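# Slide the sanding block under the shelf, then clear hands

## Task

Put the sanding block beneath the shelf so it rests on the bench and the shelf board covers it entirely; afterwards position both hands so that neither sits above or below the board and neither touches anything.

## Robot and tools

Robot: two arms, left_arm (left hand) and right_arm (right hand, the mirror of the left). Measured base positions in the scene frame: left_arm at (-0.013, +0.293, 0) m, right_arm at (+0.044, -0.358, 0) m, each turned very slightly about z. Scene frame: origin at table-top height midway between the nominal bases, +z up, +x out over the table, left_arm on the +y side. A camera stand is fixed behind the arms. Loose objects may get nudged now and then.

Hand point: a point fixed to each palm, 0.05 m in front of it and 0.15 m out from the wrist flange. Its +z runs along the straightened fingers (tips reach 0.06-0.07 m past it), +y comes out of the palm (finger centre lines sit 0.06 m behind it along -y), +x crosses the palm away from the thumb on the right hand and toward the thumb on the left hand. A wrist bracket on the little-finger side can collide with things. Reported hand positions and quaternions are in each arm's own base frame and may be off by a few cm.

Row layout (used by execute_actions and move): 28 numbers, all in [-1, 1], always covering both arms. Left arm first: dx, dy, dz, rx, ry, rz, then little, ring, middle, index, thumb_bend, thumb_turn, force_limit, speed; then the same 14 for the right arm. The six pose numbers are an offset, not a pose: they shift that arm's hand point from its Hand target at the start of the action or move, along that Hand target's own axes. 1.0 equals 0.6 m for dx, dy, dz and 180 degrees for rx, ry, rz, which together form one rotation vector. Every row is measured from the same starting Hand target, not the prior row; a repeated offset therefore moves the hand again next call. Six zeros re-requests the current Hand target. Finger numbers are targets: +1 straight/open, -1 curled; thumb_bend +1 straight, -1 fully bent; thumb_turn +1 beside the palm, -1 opposite the fingers. force_limit maps -1..+1 to roughly 0..10 N at the fingertip (0..15 N for the two thumb motors). speed rises linearly to full at +0.48 (full travel about 0.49 s); use -0.94 or lower for a gentle close. To leave a hand unchanged, resend its last executed eight numbers (or, if none yet, its hand_measured plus hand_force_limit and hand_speed). A grip fits objects about 0.035-0.065 m thick with the thumb turned in front, or a handle down to about 0.025 m.

Tools:
- execute_actions(actions, cameras): actions is a list of actions, each a list of up to 15 rows, one per 1/30 s step; short lists keep the last row. Images come back only if actions is empty or cameras names them.
- move(target, speed, blend, blocking, cameras): target is one row or a list of up to 15 rows, every one an offset from the same Hand targets. speed is in m/s (0.002 to 4.3, default 0.25; rotation capped at twice that in rad/s), one value or one per target. blend in metres rounds corners; 0 stops at each target. All paths finish together, last at least 0.5 s and are cut at 10 s. blocking=false returns after about 0.5 s while the motion continues. Paths do not avoid obstacles or the other arm; avoid routing close past an arm's own base.
- wait(seconds 0-10, cameras): lets time pass holding the last command.
- stop(cameras): brakes a running move.
- zoom_image(camera, region [x0, y0, x1, y1] pixels, max 504x504): closer look at the newest image of one camera.
- show_instructions(): shows reference pages.
- finished_scene(scene=1): ends the scene for good.
Cameras: cam_head_left, cam_head_right, cam_high, cam_low (896x504), cam_left_wrist, cam_right_wrist (672x504, fisheye); pass ["all"] or names.

Results: robot state per arm, including end_effector_position (m) and end_effector_quat_wxyz in the base frame, Hand target (the clipped last commanded pose that the next offsets start from), joint positions, velocities and torques (torques include gravity and sensor offsets), motor temperatures, and per hand hand_measured, hand_stopped_by (moving, target, force, stalled, fault), hand_load_n (positive when the finger is pushed open; near 0 after a lost grip), hand_force_limit, hand_speed. A move adds a move: line such as done, off_target, moving, held or fault plus limits (paced = command clipped, held = steps withheld). done means at rest within 10 mm and 2 degrees; it does not prove no contact.

Behaviour: the hand often rests 1-3 cm (up to 5) short, mostly low, without any contact; resend the gap as an offset. Orientation commands are clipped to 40 degrees from the measured one per step; small turns can shift the point noticeably. A blocked arm keeps pushing until commanded back past its hand point. Fingers keep moving after an action ends and lock when done; to tighten, raise force_limit and send a more closed target.

Avoid: dropping anything or leaving it off the table, releasing moving parts, fast contacts, pressing hard on fixed or heavy things, letting the two hands touch or grip each other, overloading fingers, and holding loads or stretched poses long enough to overheat motors (MOTOR HOT at 85 °C, arm drops at 100 °C). Moving slower softens any contact.

Each tool is called after "Call:" as name(argument=value, ...) on one line, values as JSON.

Reference images:

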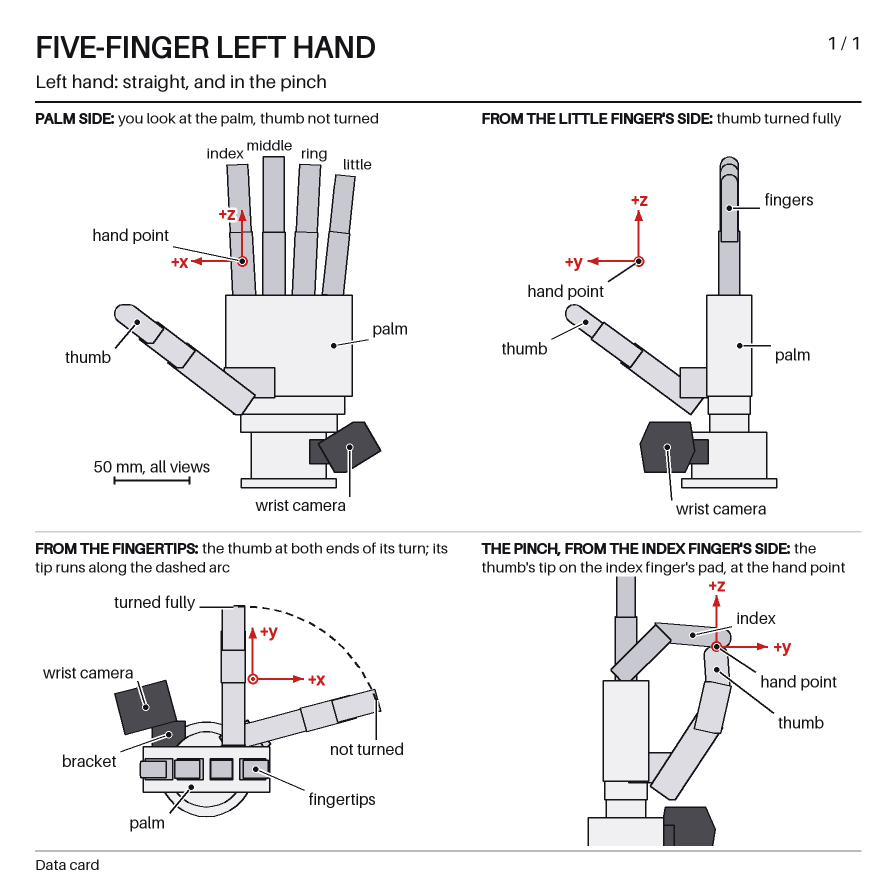

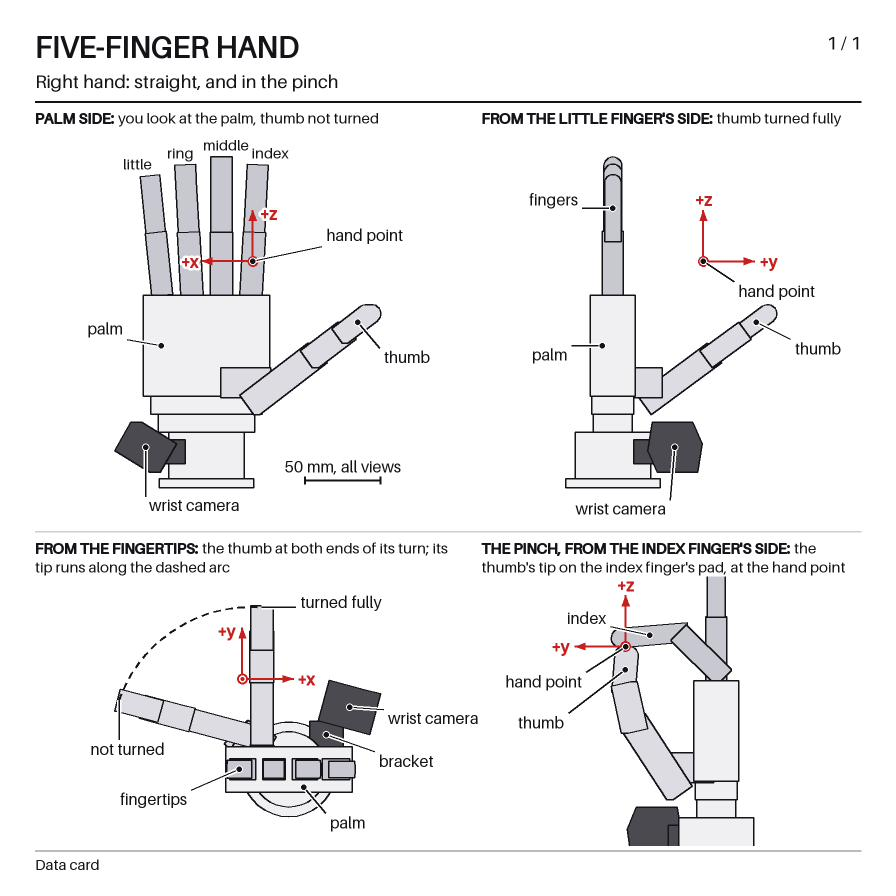

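## Session

Call:
execute_actions(actions=[])

Scene clock: 0.00 s.
left_arm: end_effector_position=(+0.3569, +0.2573, +0.2381) hand_measured=(+1.000, +1.000, +1.000, +1.000, +1.000, +1.000) hand_load_n=(-0.5, +0.0, +0.0, +0.0, +0.0, +0.0) hand_stopped_by=(target, target, target, target, target, target) hand_force_limit=0.00 hand_speed=-0.80 end_effector_quat_wxyz=(-0.011, +0.695, -0.718, +0.031) | right_arm: end_effector_position=(+0.2222, +0.0475, +0.1439) hand_measured=(+1.000, +1.000, +1.000, +1.000, +1.000, +1.000) hand_load_n=(+0.0, +0.0, +0.0, +0.0, +0.0, +0.0) hand_stopped_by=(target, target, target, target, target, target) hand_force_limit=0.00 hand_speed=-0.80 end_effector_quat_wxyz=(-0.118, +0.982, +0.120, +0.085)
Joint positions: left_arm=[0.623 1.642 1.655 -1.554 0.058 0.655] | right_arm=[0.289 0.85 0.748 -1.258 -0.204 -1.503]
Joint velocities: within noise
Joint torques (N m): no reading
Motor temperatures (°C): left_arm=[32 30 34 26 27 30] | right_arm=[26 31 27 29 30 24]
Heat: left arm: hottest elbow 34 °C; right arm: hottest shoulder 31 °C.
Hand target: left_arm +0.3623, +0.2611, +0.2488; -0.027, +0.694, -0.718, +0.033 | right_arm +0.2298, +0.0497, +0.1537; -0.120, +0.981, +0.121, +0.097

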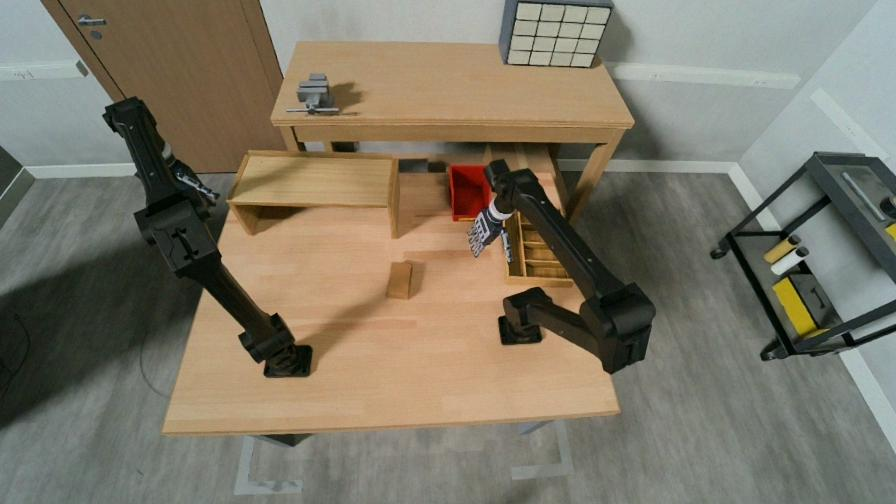

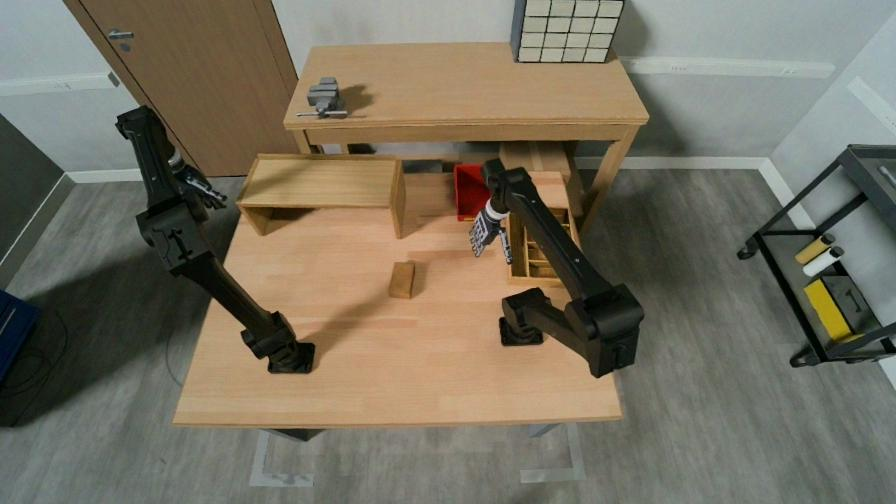

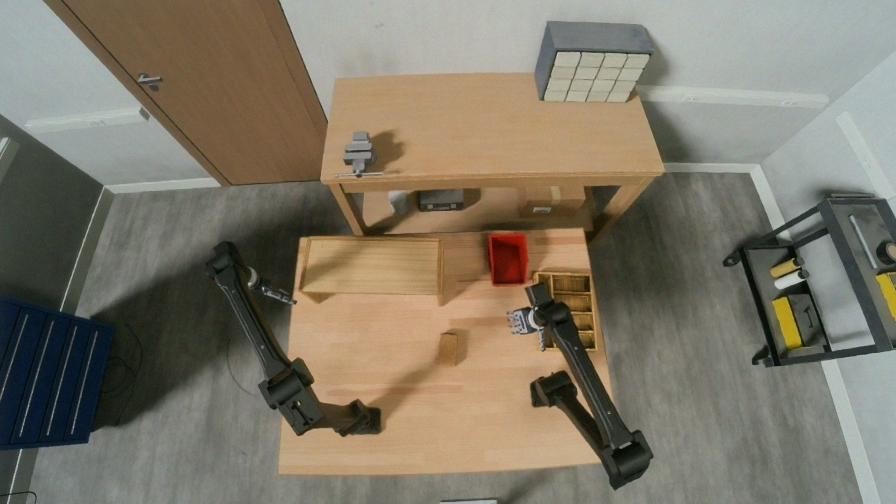

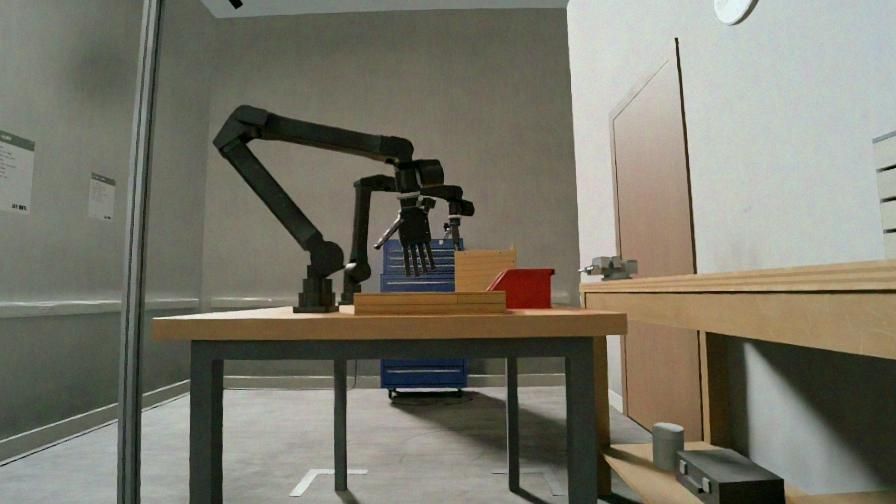

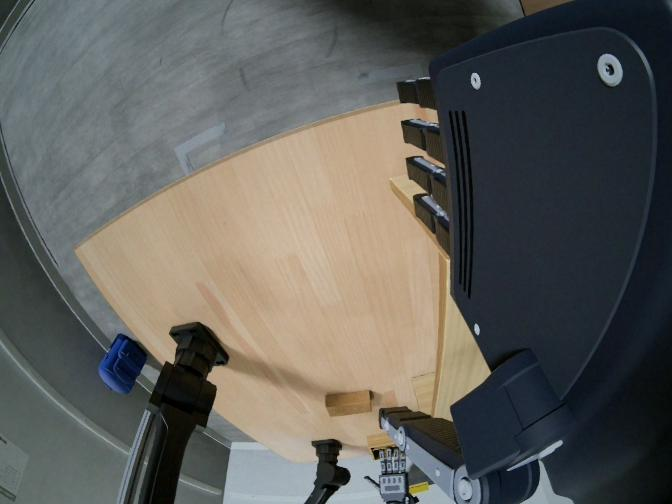

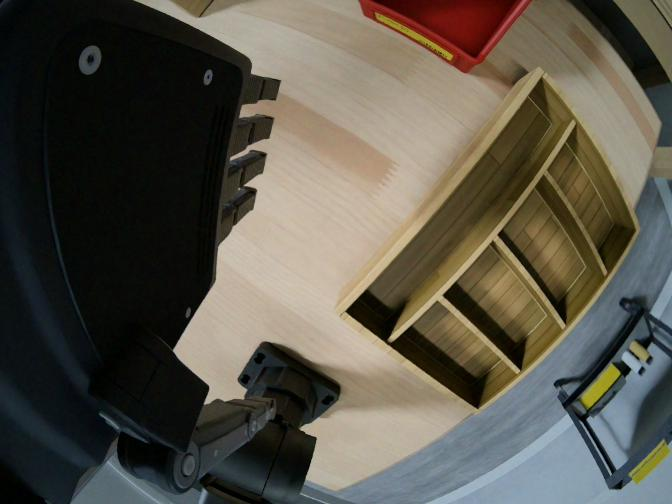

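Call:
zoom_image(camera="cam_high", region=[280, 220, 480, 400])

Call:
zoom_image(camera="cam_head_left", region=[200, 130, 450, 320])

Call:
zoom_image(camera="cam_low", region=[340, 170, 640, 340])

Call:
zoom_image(camera="cam_left_wrist", region=[260, 340, 480, 500])

Scaled by 2.520 from the camera's 896x504 image, which has a finer 1280x720 frame.

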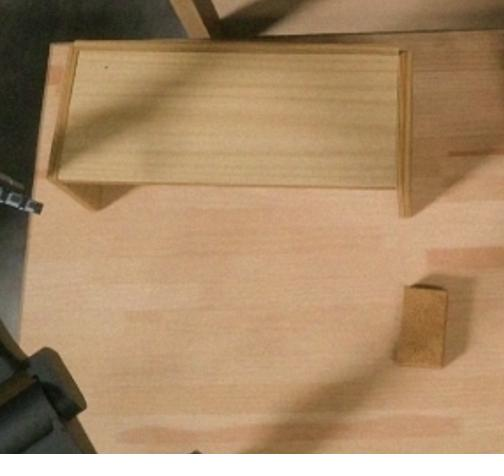

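Scaled by 2.016 from the camera's 896x504 image, which has a finer 1280x720 frame.

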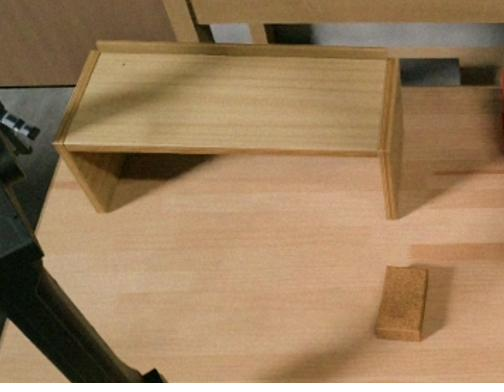

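Scaled by 1.680 from the camera's 896x504 image, which has a finer 1280x720 frame.

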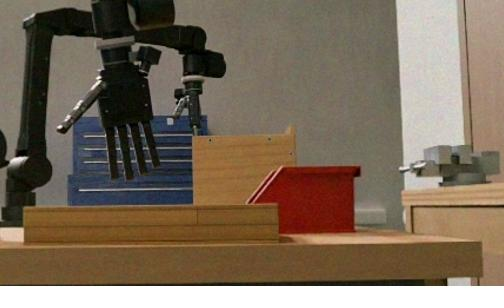

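Scaled by 2.291 from the camera's 672x504 image, which has a finer 960x720 frame.

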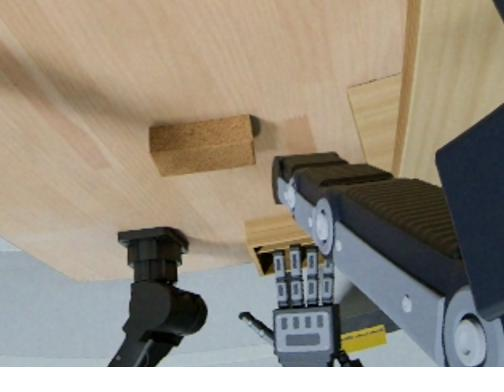

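Call:
zoom_image(camera="cam_high", region=[270, 220, 630, 490])

Call:
zoom_image(camera="cam_head_right", region=[160, 130, 640, 450])

Scaled by 1.400 from the camera's 896x504 image, which has a finer 1280x720 frame.

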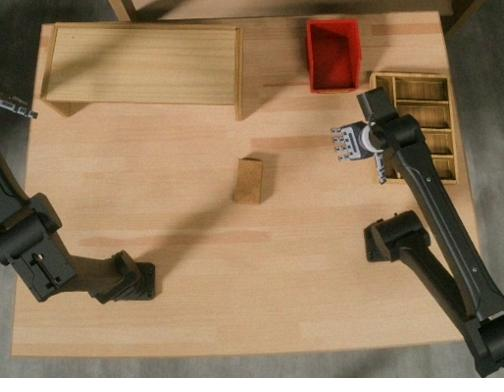

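Scaled by 1.050 from the camera's 896x504 image, which has a finer 1280x720 frame.

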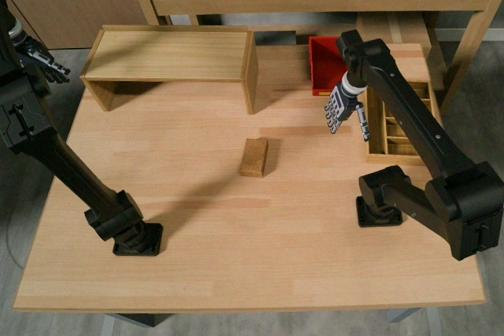

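Call:
move(target=[0,0,0,0,0,0,1,1,1,1,1,1,0,-0.8,-0.0993,-0.2343,0.1063,-0.0759,-0.0613,0.0765,1,1,1,1,1,1,0,-0.8], speed=0.2, cameras=["all"])

Scene clock: 99.77 s.
left_arm: end_effector_position=(+0.3569, +0.2573, +0.2381) hand_measured=(+1.000, +1.000, +1.000, +1.000, +1.000, +1.000) hand_load_n=(+0.0, +0.0, +0.0, +0.0, +0.0, +0.0) hand_stopped_by=(target, target, target, target, target, target) hand_force_limit=0.00 hand_speed=-0.80 end_effector_quat_wxyz=(-0.011, +0.695, -0.718, +0.031) | right_arm: end_effector_position=(+0.1383, +0.1695, +0.1000) hand_measured=(+1.000, +1.000, +1.000, +1.000, +1.000, +1.000) hand_load_n=(+0.0, +0.0, +0.0, +0.0, +0.0, +0.0) hand_stopped_by=(target, target, target, target, target, target) hand_force_limit=0.00 hand_speed=-0.80 end_effector_quat_wxyz=(+0.010, +1.000, -0.001, -0.009)
Joint positions: left_arm=[0.623 1.642 1.655 -1.554 0.058 0.655] | right_arm=[0.935 1.17 0.797 -1.224 -0.003 -0.634]
Joint torques (N m): left_arm=[-0.85 -16.62 11.14 0.62 0.12 0.11] | right_arm=[-0.5 -3.37 9.21 0.1 0.12 0.17]
Motor temperatures (°C): left_arm=[31 34 42 26 26 29] | right_arm=[25 30 32 29 29 24]
Heat: left arm: hottest elbow 42 °C; right arm: hottest elbow 32 °C.
Hand target: left_arm +0.3623, +0.2611, +0.2488; -0.027, +0.694, -0.718, +0.033 | right_arm +0.1467, +0.1861, +0.1097; -0.002, +1.000, +0.002, +0.002
Off the commanded pose: left_arm 0.013 m, 2 deg | right_arm 0.021 m, 2 deg.
move: off_target (left_arm, right_arm)

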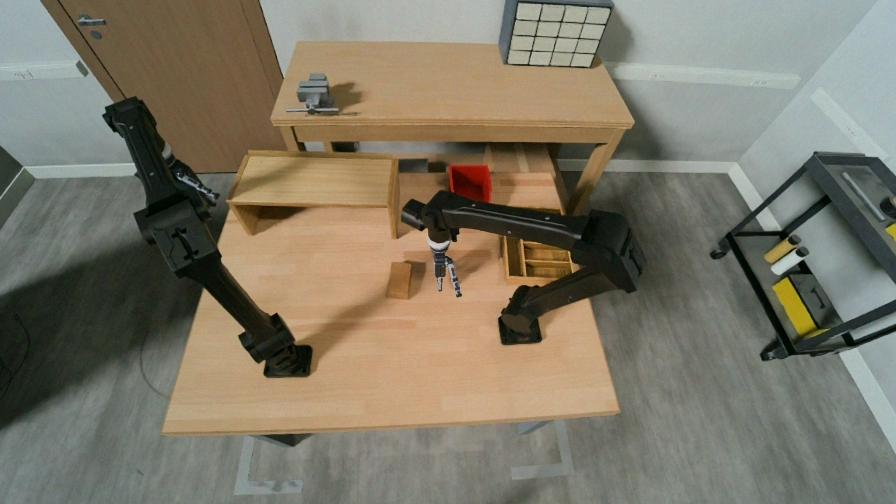

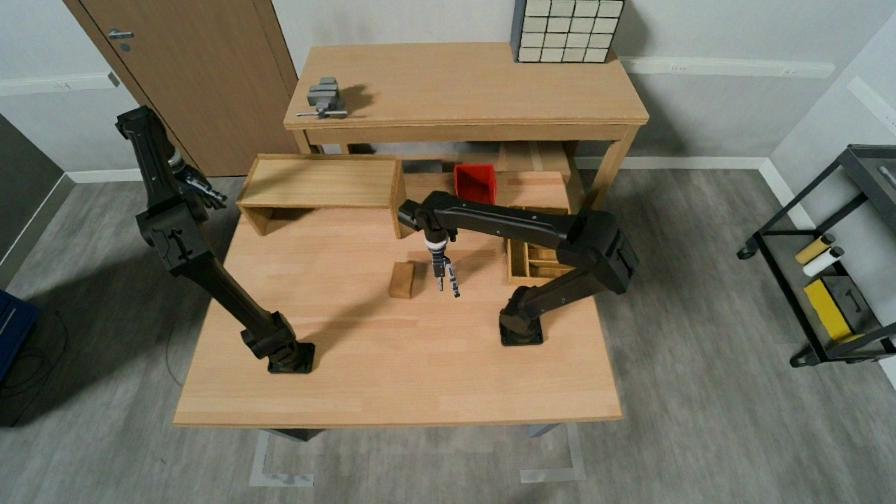

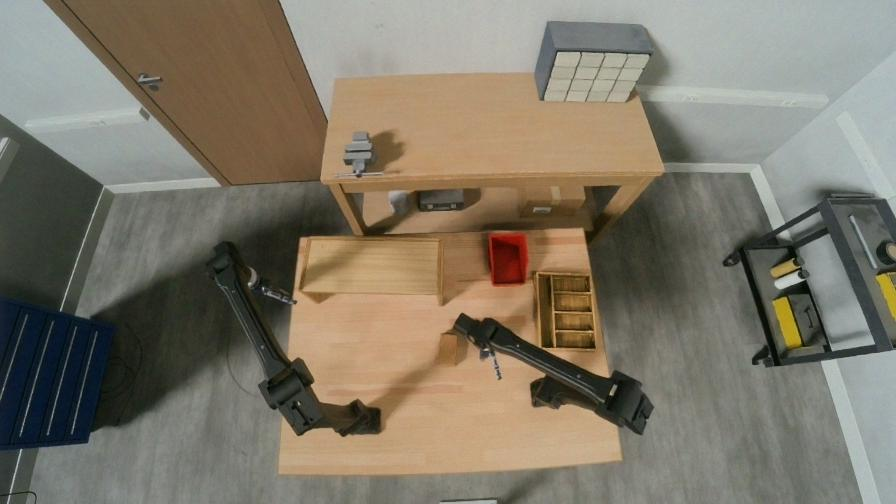

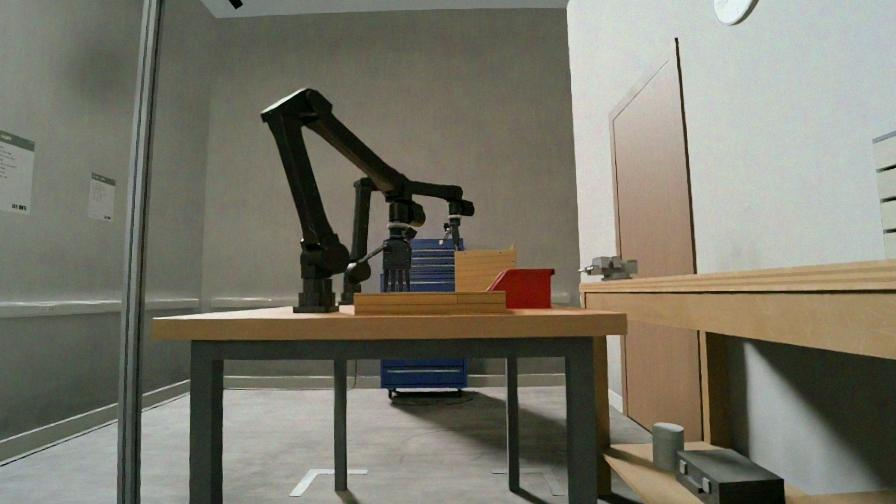

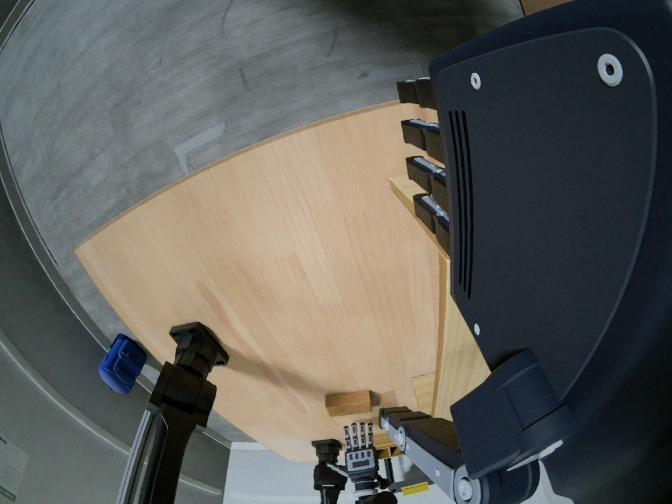

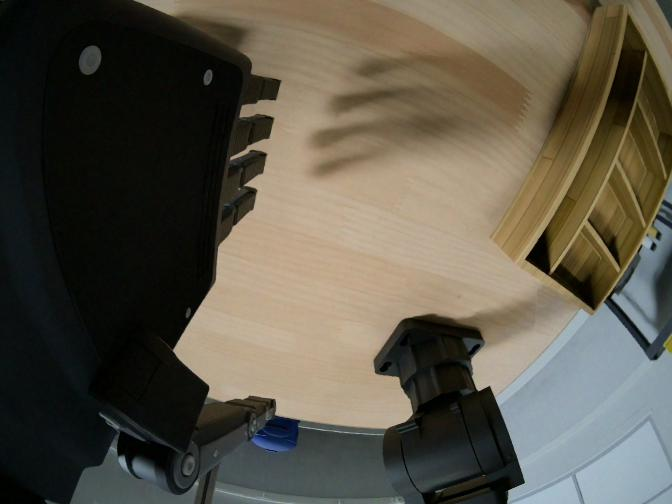

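Call:
move(target=[[0,0,0,0,0,0,1,1,1,1,1,1,0,-0.8,0.008,0,0.0295,0,0,0,1,1,1,1,1,1,0,-0.8],[0,0,0,0,0,0,1,1,1,1,1,1,0,-0.8,0.010,-0.18,0.0295,0,0,0,1,1,1,1,1,1,0,-0.8]], speed=[0.15,0.1], cameras=["cam_high","cam_low","cam_head_left","cam_right_wrist"])

Scene clock: 112.77 s.
left_arm: end_effector_position=(+0.3569, +0.2573, +0.2381) hand_measured=(+1.000, +1.000, +1.000, +1.000, +1.000, +1.000) hand_load_n=(+0.5, +0.0, +0.0, +0.0, +0.0, +0.5) hand_stopped_by=(target, target, target, target, target, target) hand_force_limit=0.00 hand_speed=-0.80 end_effector_quat_wxyz=(-0.011, +0.695, -0.718, +0.031) | right_arm: end_effector_position=(+0.1466, +0.2727, +0.0850) hand_measured=(+1.000, +1.000, +1.000, +1.000, +1.000, +1.000) hand_load_n=(+0.0, +0.0, +0.0, +0.0, +0.0, +0.0) hand_stopped_by=(target, target, target, target, target, target) hand_force_limit=0.00 hand_speed=-0.80 end_effector_quat_wxyz=(+0.014, +1.000, -0.001, -0.008)
Joint positions: left_arm=[0.623 1.642 1.655 -1.554 0.058 0.655] | right_arm=[1.081 1.443 0.999 -1.159 -0.002 -0.488]
Joint torques (N m): left_arm=[-0.91 -16.62 11.17 0.62 0.12 0.11] | right_arm=[-0.21 -6.59 9.16 0.23 0.07 0.11]
Heat: left arm: hottest elbow 43 °C; right arm: hottest elbow 34 °C.
Hand target: left_arm +0.3623, +0.2611, +0.2488; -0.027, +0.694, -0.718, +0.033 | right_arm +0.1523, +0.2941, +0.0923; -0.002, +1.000, +0.002, +0.002
Off the commanded pose: left_arm 0.013 m, 2 deg | right_arm 0.023 m, 2 deg.
move: off_target (left_arm, right_arm)
Images, in order (width x height): cam_head_left 896x504, cam_high 896x504, cam_low 896x504, cam_right_wrist 672x504.

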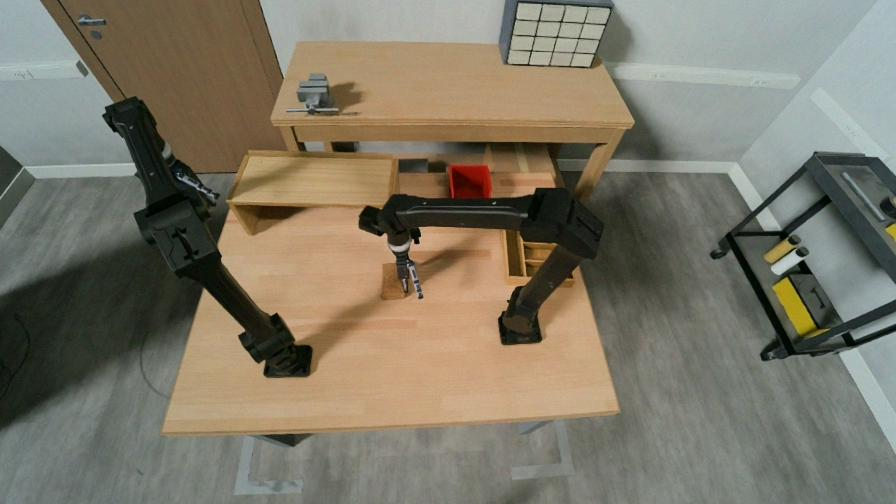

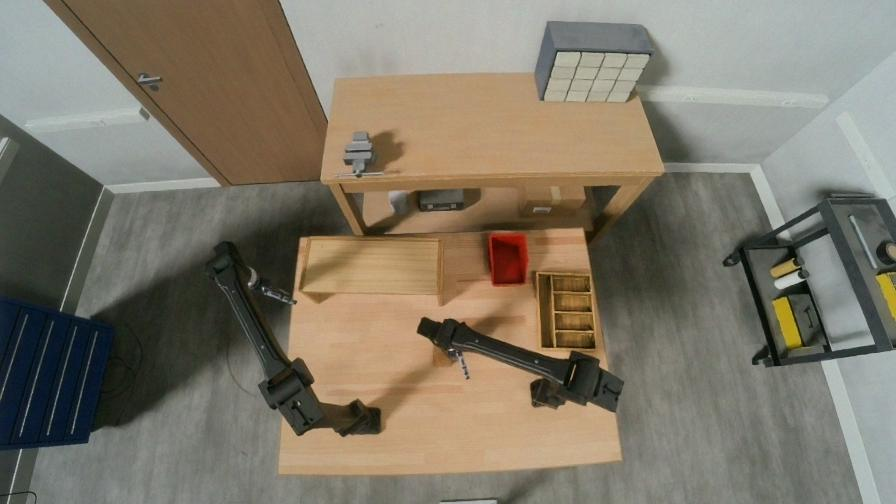

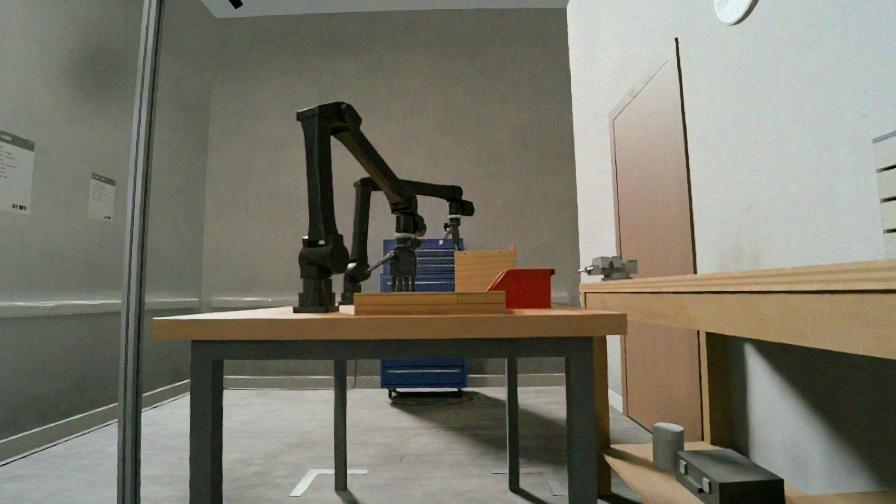

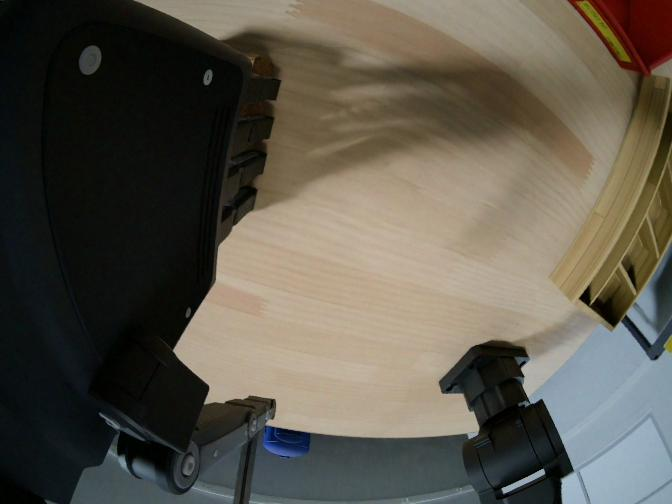

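Call:
zoom_image(camera="cam_head_left", region=[340, 220, 460, 320])

Scaled by 4.200 from the camera's 896x504 image, which has a finer 1280x720 frame.

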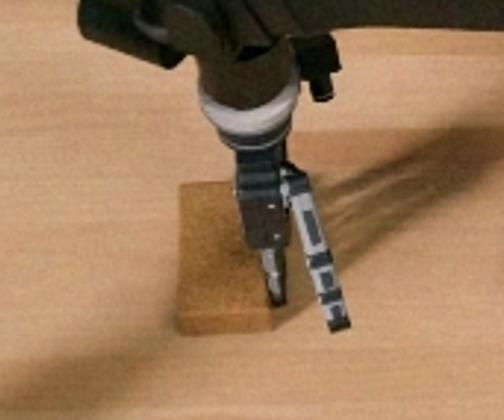

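Call:
move(target=[0,0,0,0,0,0,1,1,1,1,1,1,0,-0.8,0.004,-0.275,0.0,0,0,0,1,1,1,1,1,1,0,-0.8], speed=0.12, cameras=["cam_high","cam_head_left"])

Call:
zoom_image(camera="cam_high", region=[280, 220, 480, 400])

Scene clock: 121.40 s.
left_arm: end_effector_position=(+0.3569, +0.2573, +0.2381) hand_measured=(+1.000, +1.000, +1.000, +1.000, +1.000, +1.000) hand_load_n=(+0.0, -0.5, +0.0, +0.0, +0.0, +0.0) hand_stopped_by=(target, target, target, target, target, target) hand_force_limit=0.00 hand_speed=-0.80 end_effector_quat_wxyz=(-0.011, +0.695, -0.718, +0.031) | right_arm: end_effector_position=(+0.1546, +0.4411, +0.0871) hand_measured=(+1.000, +1.000, +1.000, +1.000, +1.000, +1.000) hand_load_n=(+0.0, +0.0, +0.0, +0.0, +0.0, +0.0) hand_stopped_by=(target, target, target, target, target, target) hand_force_limit=0.00 hand_speed=-0.80 end_effector_quat_wxyz=(+0.008, +1.000, -0.001, -0.003)
Joint positions: left_arm=[0.623 1.642 1.655 -1.554 0.058 0.655] | right_arm=[1.217 1.814 1.474 -1.248 0 -0.353]
Joint torques (N m): left_arm=[-0.91 -16.62 11.15 0.62 0.11 0.11] | right_arm=[-0.32 -11.28 9.48 -0.13 0.07 0.13]
Heat: left arm: hottest elbow 43 °C; right arm: hottest elbow 34 °C.
Hand target: left_arm +0.3623, +0.2611, +0.2488; -0.027, +0.694, -0.718, +0.033 | right_arm +0.1542, +0.4591, +0.0930; -0.002, +1.000, +0.002, +0.002
Off the commanded pose: left_arm 0.013 m, 2 deg | right_arm 0.019 m, 1 deg.
move: off_target (left_arm, right_arm)
Images, in order (width x height): cam_head_left 896x504, cam_high 896x504.

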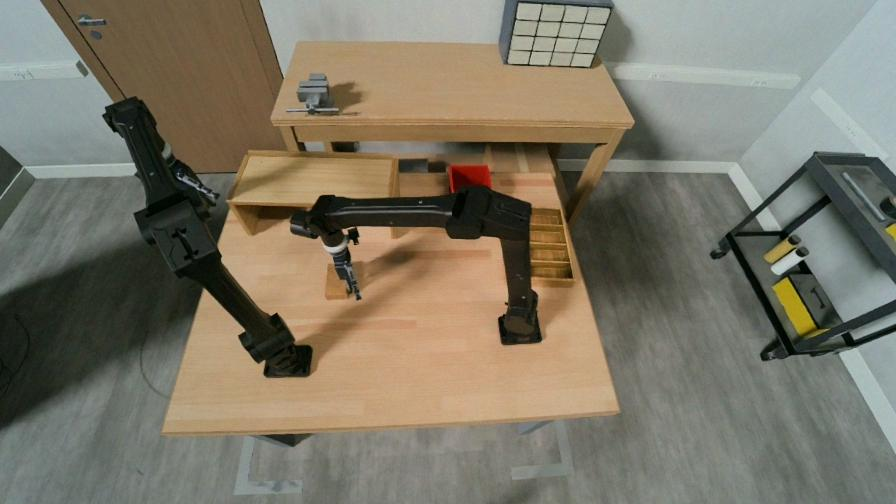

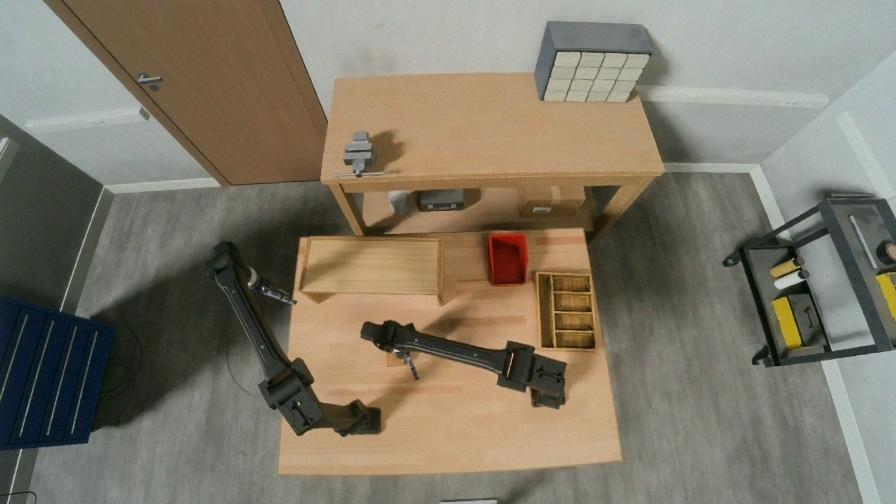

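Scaled by 2.520 from the camera's 896x504 image, which has a finer 1280x720 frame.

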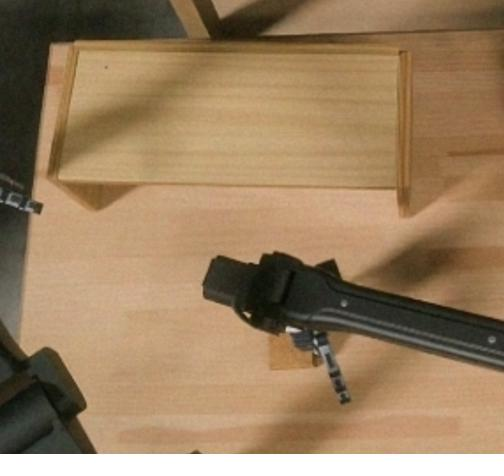

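Call:
move(target=[[0.0747,0.1803,-0.05,-0.0270,-0.0027,-0.0108,1,1,1,1,1,1,0,-0.8,0,0.1,-0.083,0,0,0,1,1,1,1,1,1,0,-0.8],[0.5738,0.1630,-0.045,-0.0270,-0.0027,-0.0108,1,1,1,1,1,1,0,-0.8,0,0.45,-0.15,0,0,0,1,1,1,1,1,1,0,-0.8],[0.6743,0.4103,0.0517,-0.0270,-0.0027,-0.0108,1,1,1,1,1,1,0,-0.8,0.1,0.75,-0.1,0,0,0,1,1,1,1,1,1,0,-0.8]], speed=[0.2,0.25,0.2], blend=[0.02,0.03,0], cameras=["all"])

Call:
zoom_image(camera="cam_high", region=[280, 220, 480, 400])

Scene clock: 145.43 s.
left_arm: end_effector_position=(+0.1054, -0.1324, +0.2000) hand_measured=(+1.000, +1.000, +1.000, +1.000, +1.000, +1.000) hand_load_n=(+0.0, +0.0, +0.0, +0.0, +0.0, +0.0) hand_stopped_by=(target, target, target, target, target, target) hand_force_limit=0.00 hand_speed=-0.80 end_effector_quat_wxyz=(+0.004, +0.709, -0.705, -0.010) | right_arm: end_effector_position=(+0.2114, +0.0105, +0.1512) hand_measured=(+1.000, +1.000, +1.000, +1.000, +1.000, +1.000) hand_load_n=(+0.0, +0.0, +0.0, +0.0, +0.0, +0.0) hand_stopped_by=(target, target, target, target, target, target) hand_force_limit=0.00 hand_speed=-0.80 end_effector_quat_wxyz=(+0.002, +1.000, +0.004, -0.005)
Joint positions: left_arm=[-0.544 0.834 0.862 -1.62 0.003 -0.55] | right_arm=[0.288 1.013 0.831 -1.399 0.001 -1.291]
Joint torques (N m): left_arm=[-1.96 -3.08 8.7 1.09 0.01 0.05] | right_arm=[-2.2 -2.84 6.76 0.43 -0.11 -0.04]
Heat: left arm: hottest elbow 43 °C; right arm: hottest elbow 36 °C.
Hand target: left_arm +0.1060, -0.1352, +0.1999; +0.000, +0.707, -0.707, +0.000 | right_arm +0.2154, +0.0090, +0.1515; -0.002, +1.000, +0.002, +0.002
Off the commanded pose: left_arm 0.003 m, 1 deg | right_arm 0.004 m, 1 deg.
move: done

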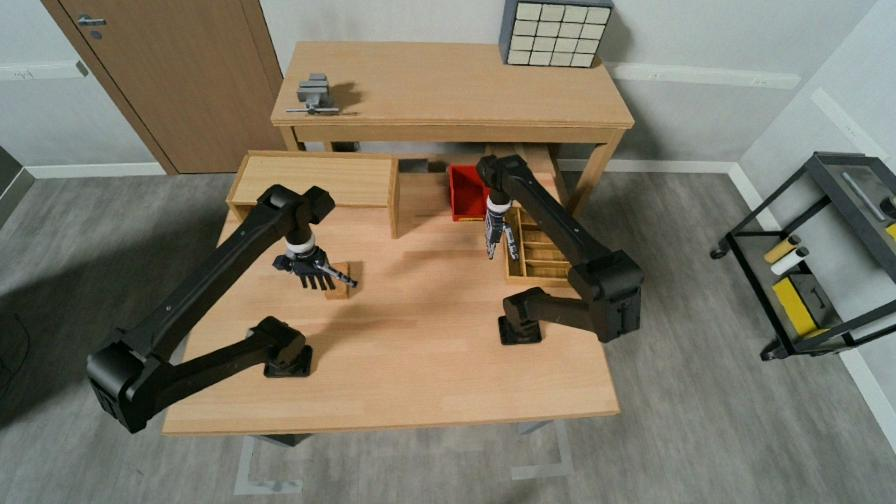

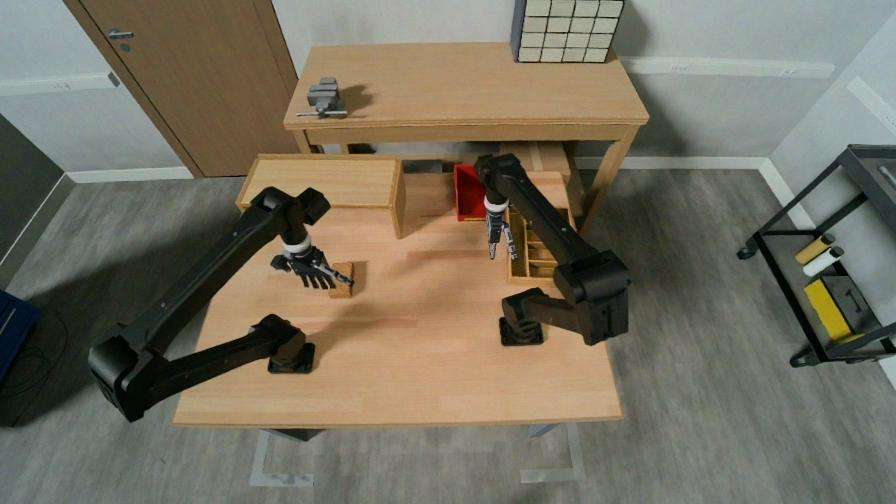

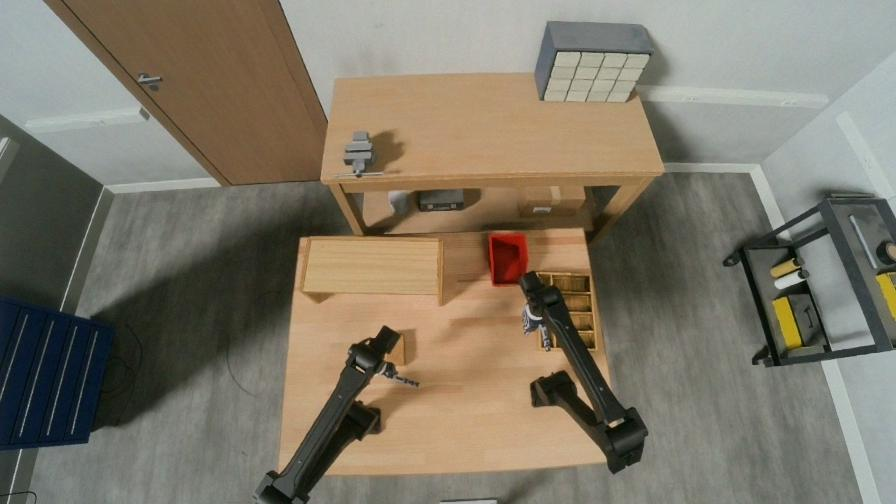

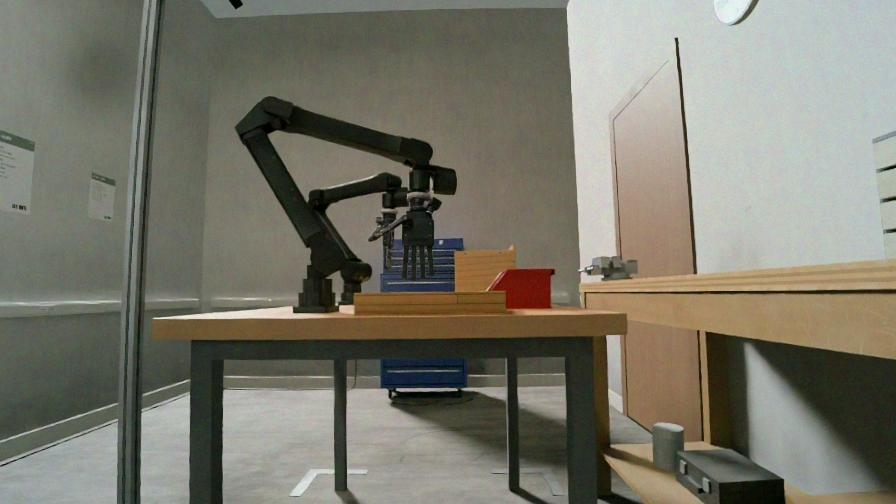

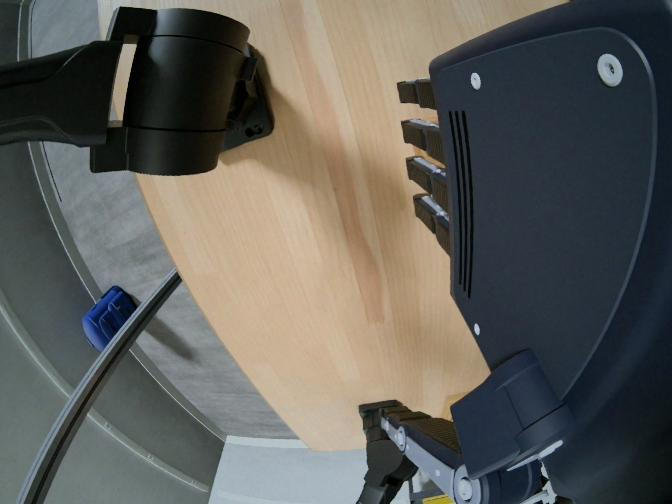

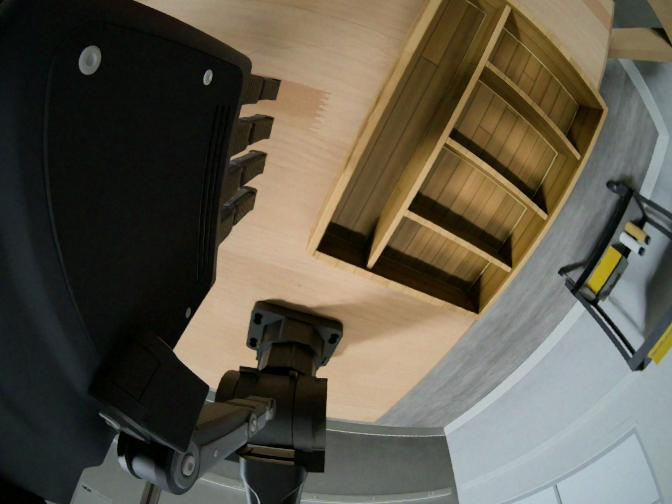

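Scaled by 2.520 from the camera's 896x504 image, which has a finer 1280x720 frame.

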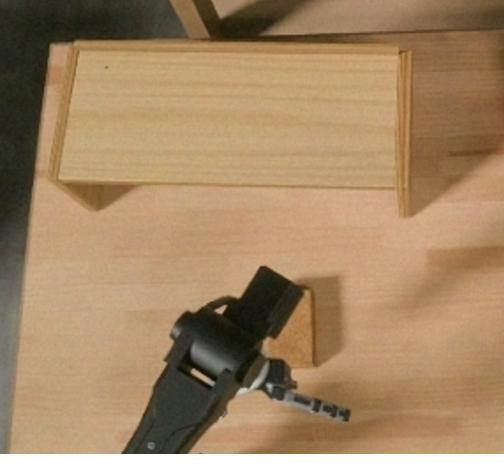

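Call:
move(target=[0,0.0233,0.1833,0,0,0,1,1,1,1,1,1,0,-0.8,0,0,0,0,0,0,1,1,1,1,1,1,0,-0.8], speed=0.15, cameras=["cam_high","cam_head_left","cam_head_right"])

Call:
zoom_image(camera="cam_head_left", region=[260, 220, 420, 330])

Scene clock: 153.07 s.
left_arm: end_effector_position=(+0.0911, -0.1322, +0.0918) hand_measured=(+1.000, +1.000, +1.000, +1.000, +1.000, +1.000) hand_load_n=(+0.0, +0.0, -0.5, +0.0, +0.0, +0.0) hand_stopped_by=(target, target, target, target, target, target) hand_force_limit=0.00 hand_speed=-0.80 end_effector_quat_wxyz=(+0.002, +0.709, -0.705, -0.004) | right_arm: end_effector_position=(+0.2114, +0.0105, +0.1512) hand_measured=(+1.000, +1.000, +1.000, +1.000, +1.000, +1.000) hand_load_n=(+0.0, +0.0, +0.0, +0.0, +0.0, +0.0) hand_stopped_by=(target, target, target, target, target, target) hand_force_limit=0.00 hand_speed=-0.80 end_effector_quat_wxyz=(+0.002, +1.000, +0.004, -0.005)
Joint positions: left_arm=[-0.585 0.823 0.572 -1.328 0.002 -0.591] | right_arm=[0.288 1.013 0.831 -1.399 0.001 -1.292]
Joint torques (N m): left_arm=[-1.96 -1.32 8.44 1.16 0.02 0.05] | right_arm=[-2.32 -2.96 6.76 0.42 -0.11 -0.03]
Heat: left arm: hottest elbow 42 °C; right arm: hottest elbow 35 °C.
Hand target: left_arm +0.0920, -0.1352, +0.0900; +0.000, +0.707, -0.707, +0.000 | right_arm +0.2154, +0.0090, +0.1515; -0.002, +1.000, +0.002, +0.002
Off the commanded pose: left_arm 0.004 m, 1 deg | right_arm 0.004 m, 1 deg.
move: done
Images, in order (width x height): cam_head_left 896x504, cam_head_right 896x504, cam_high 896x504.

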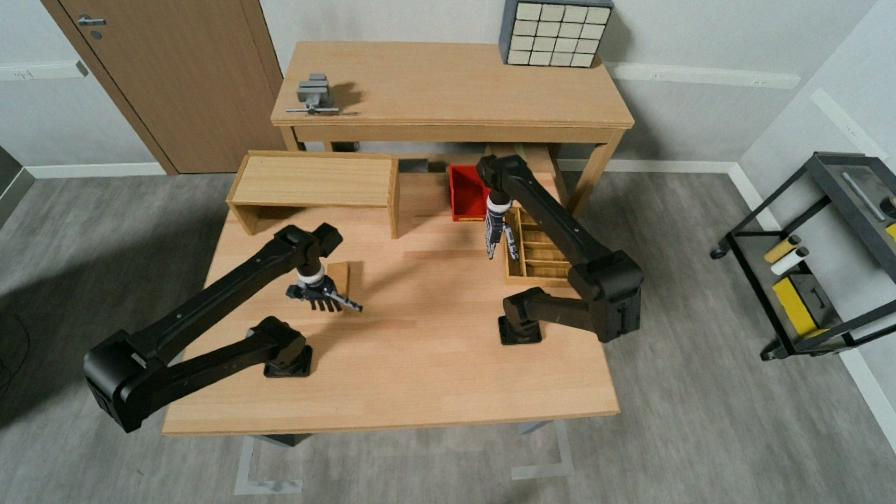

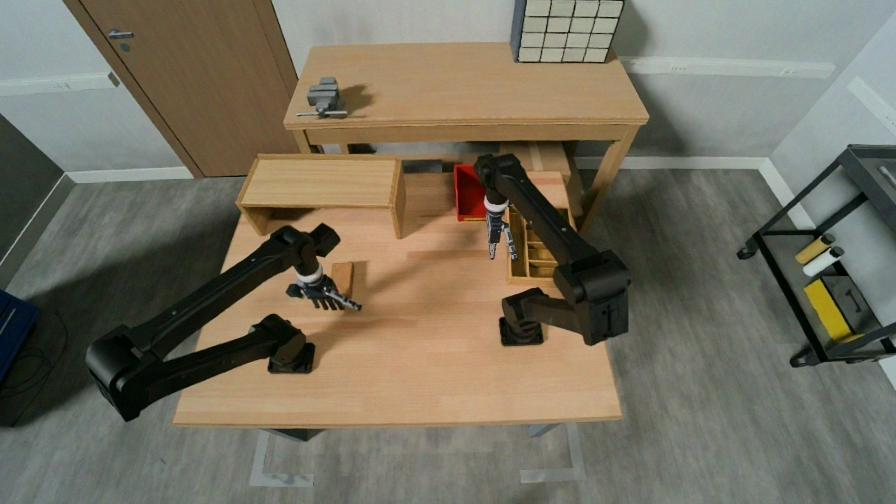

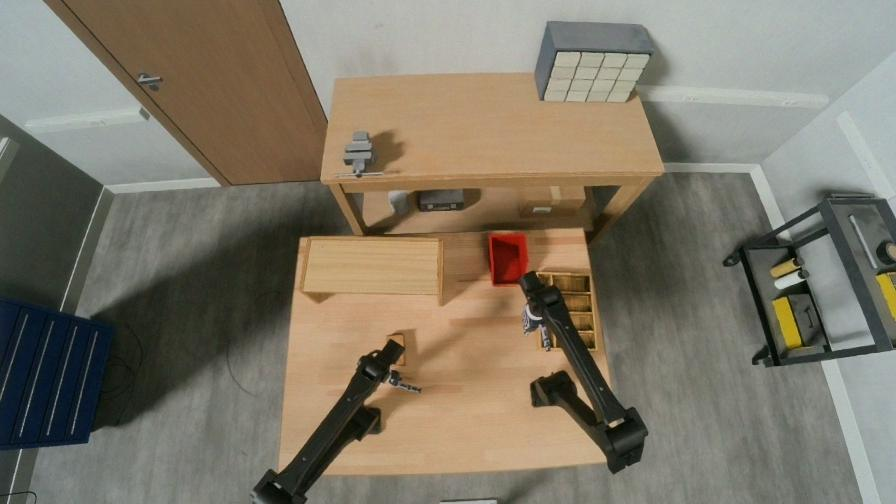

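Scaled by 3.150 from the camera's 896x504 image, which has a finer 1280x720 frame.

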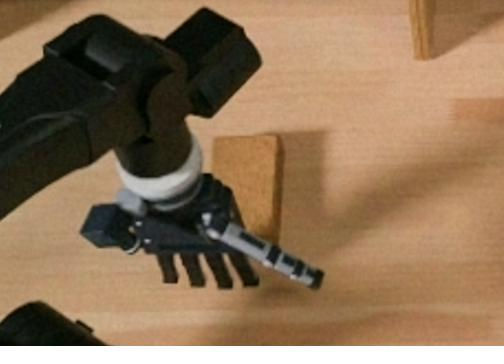

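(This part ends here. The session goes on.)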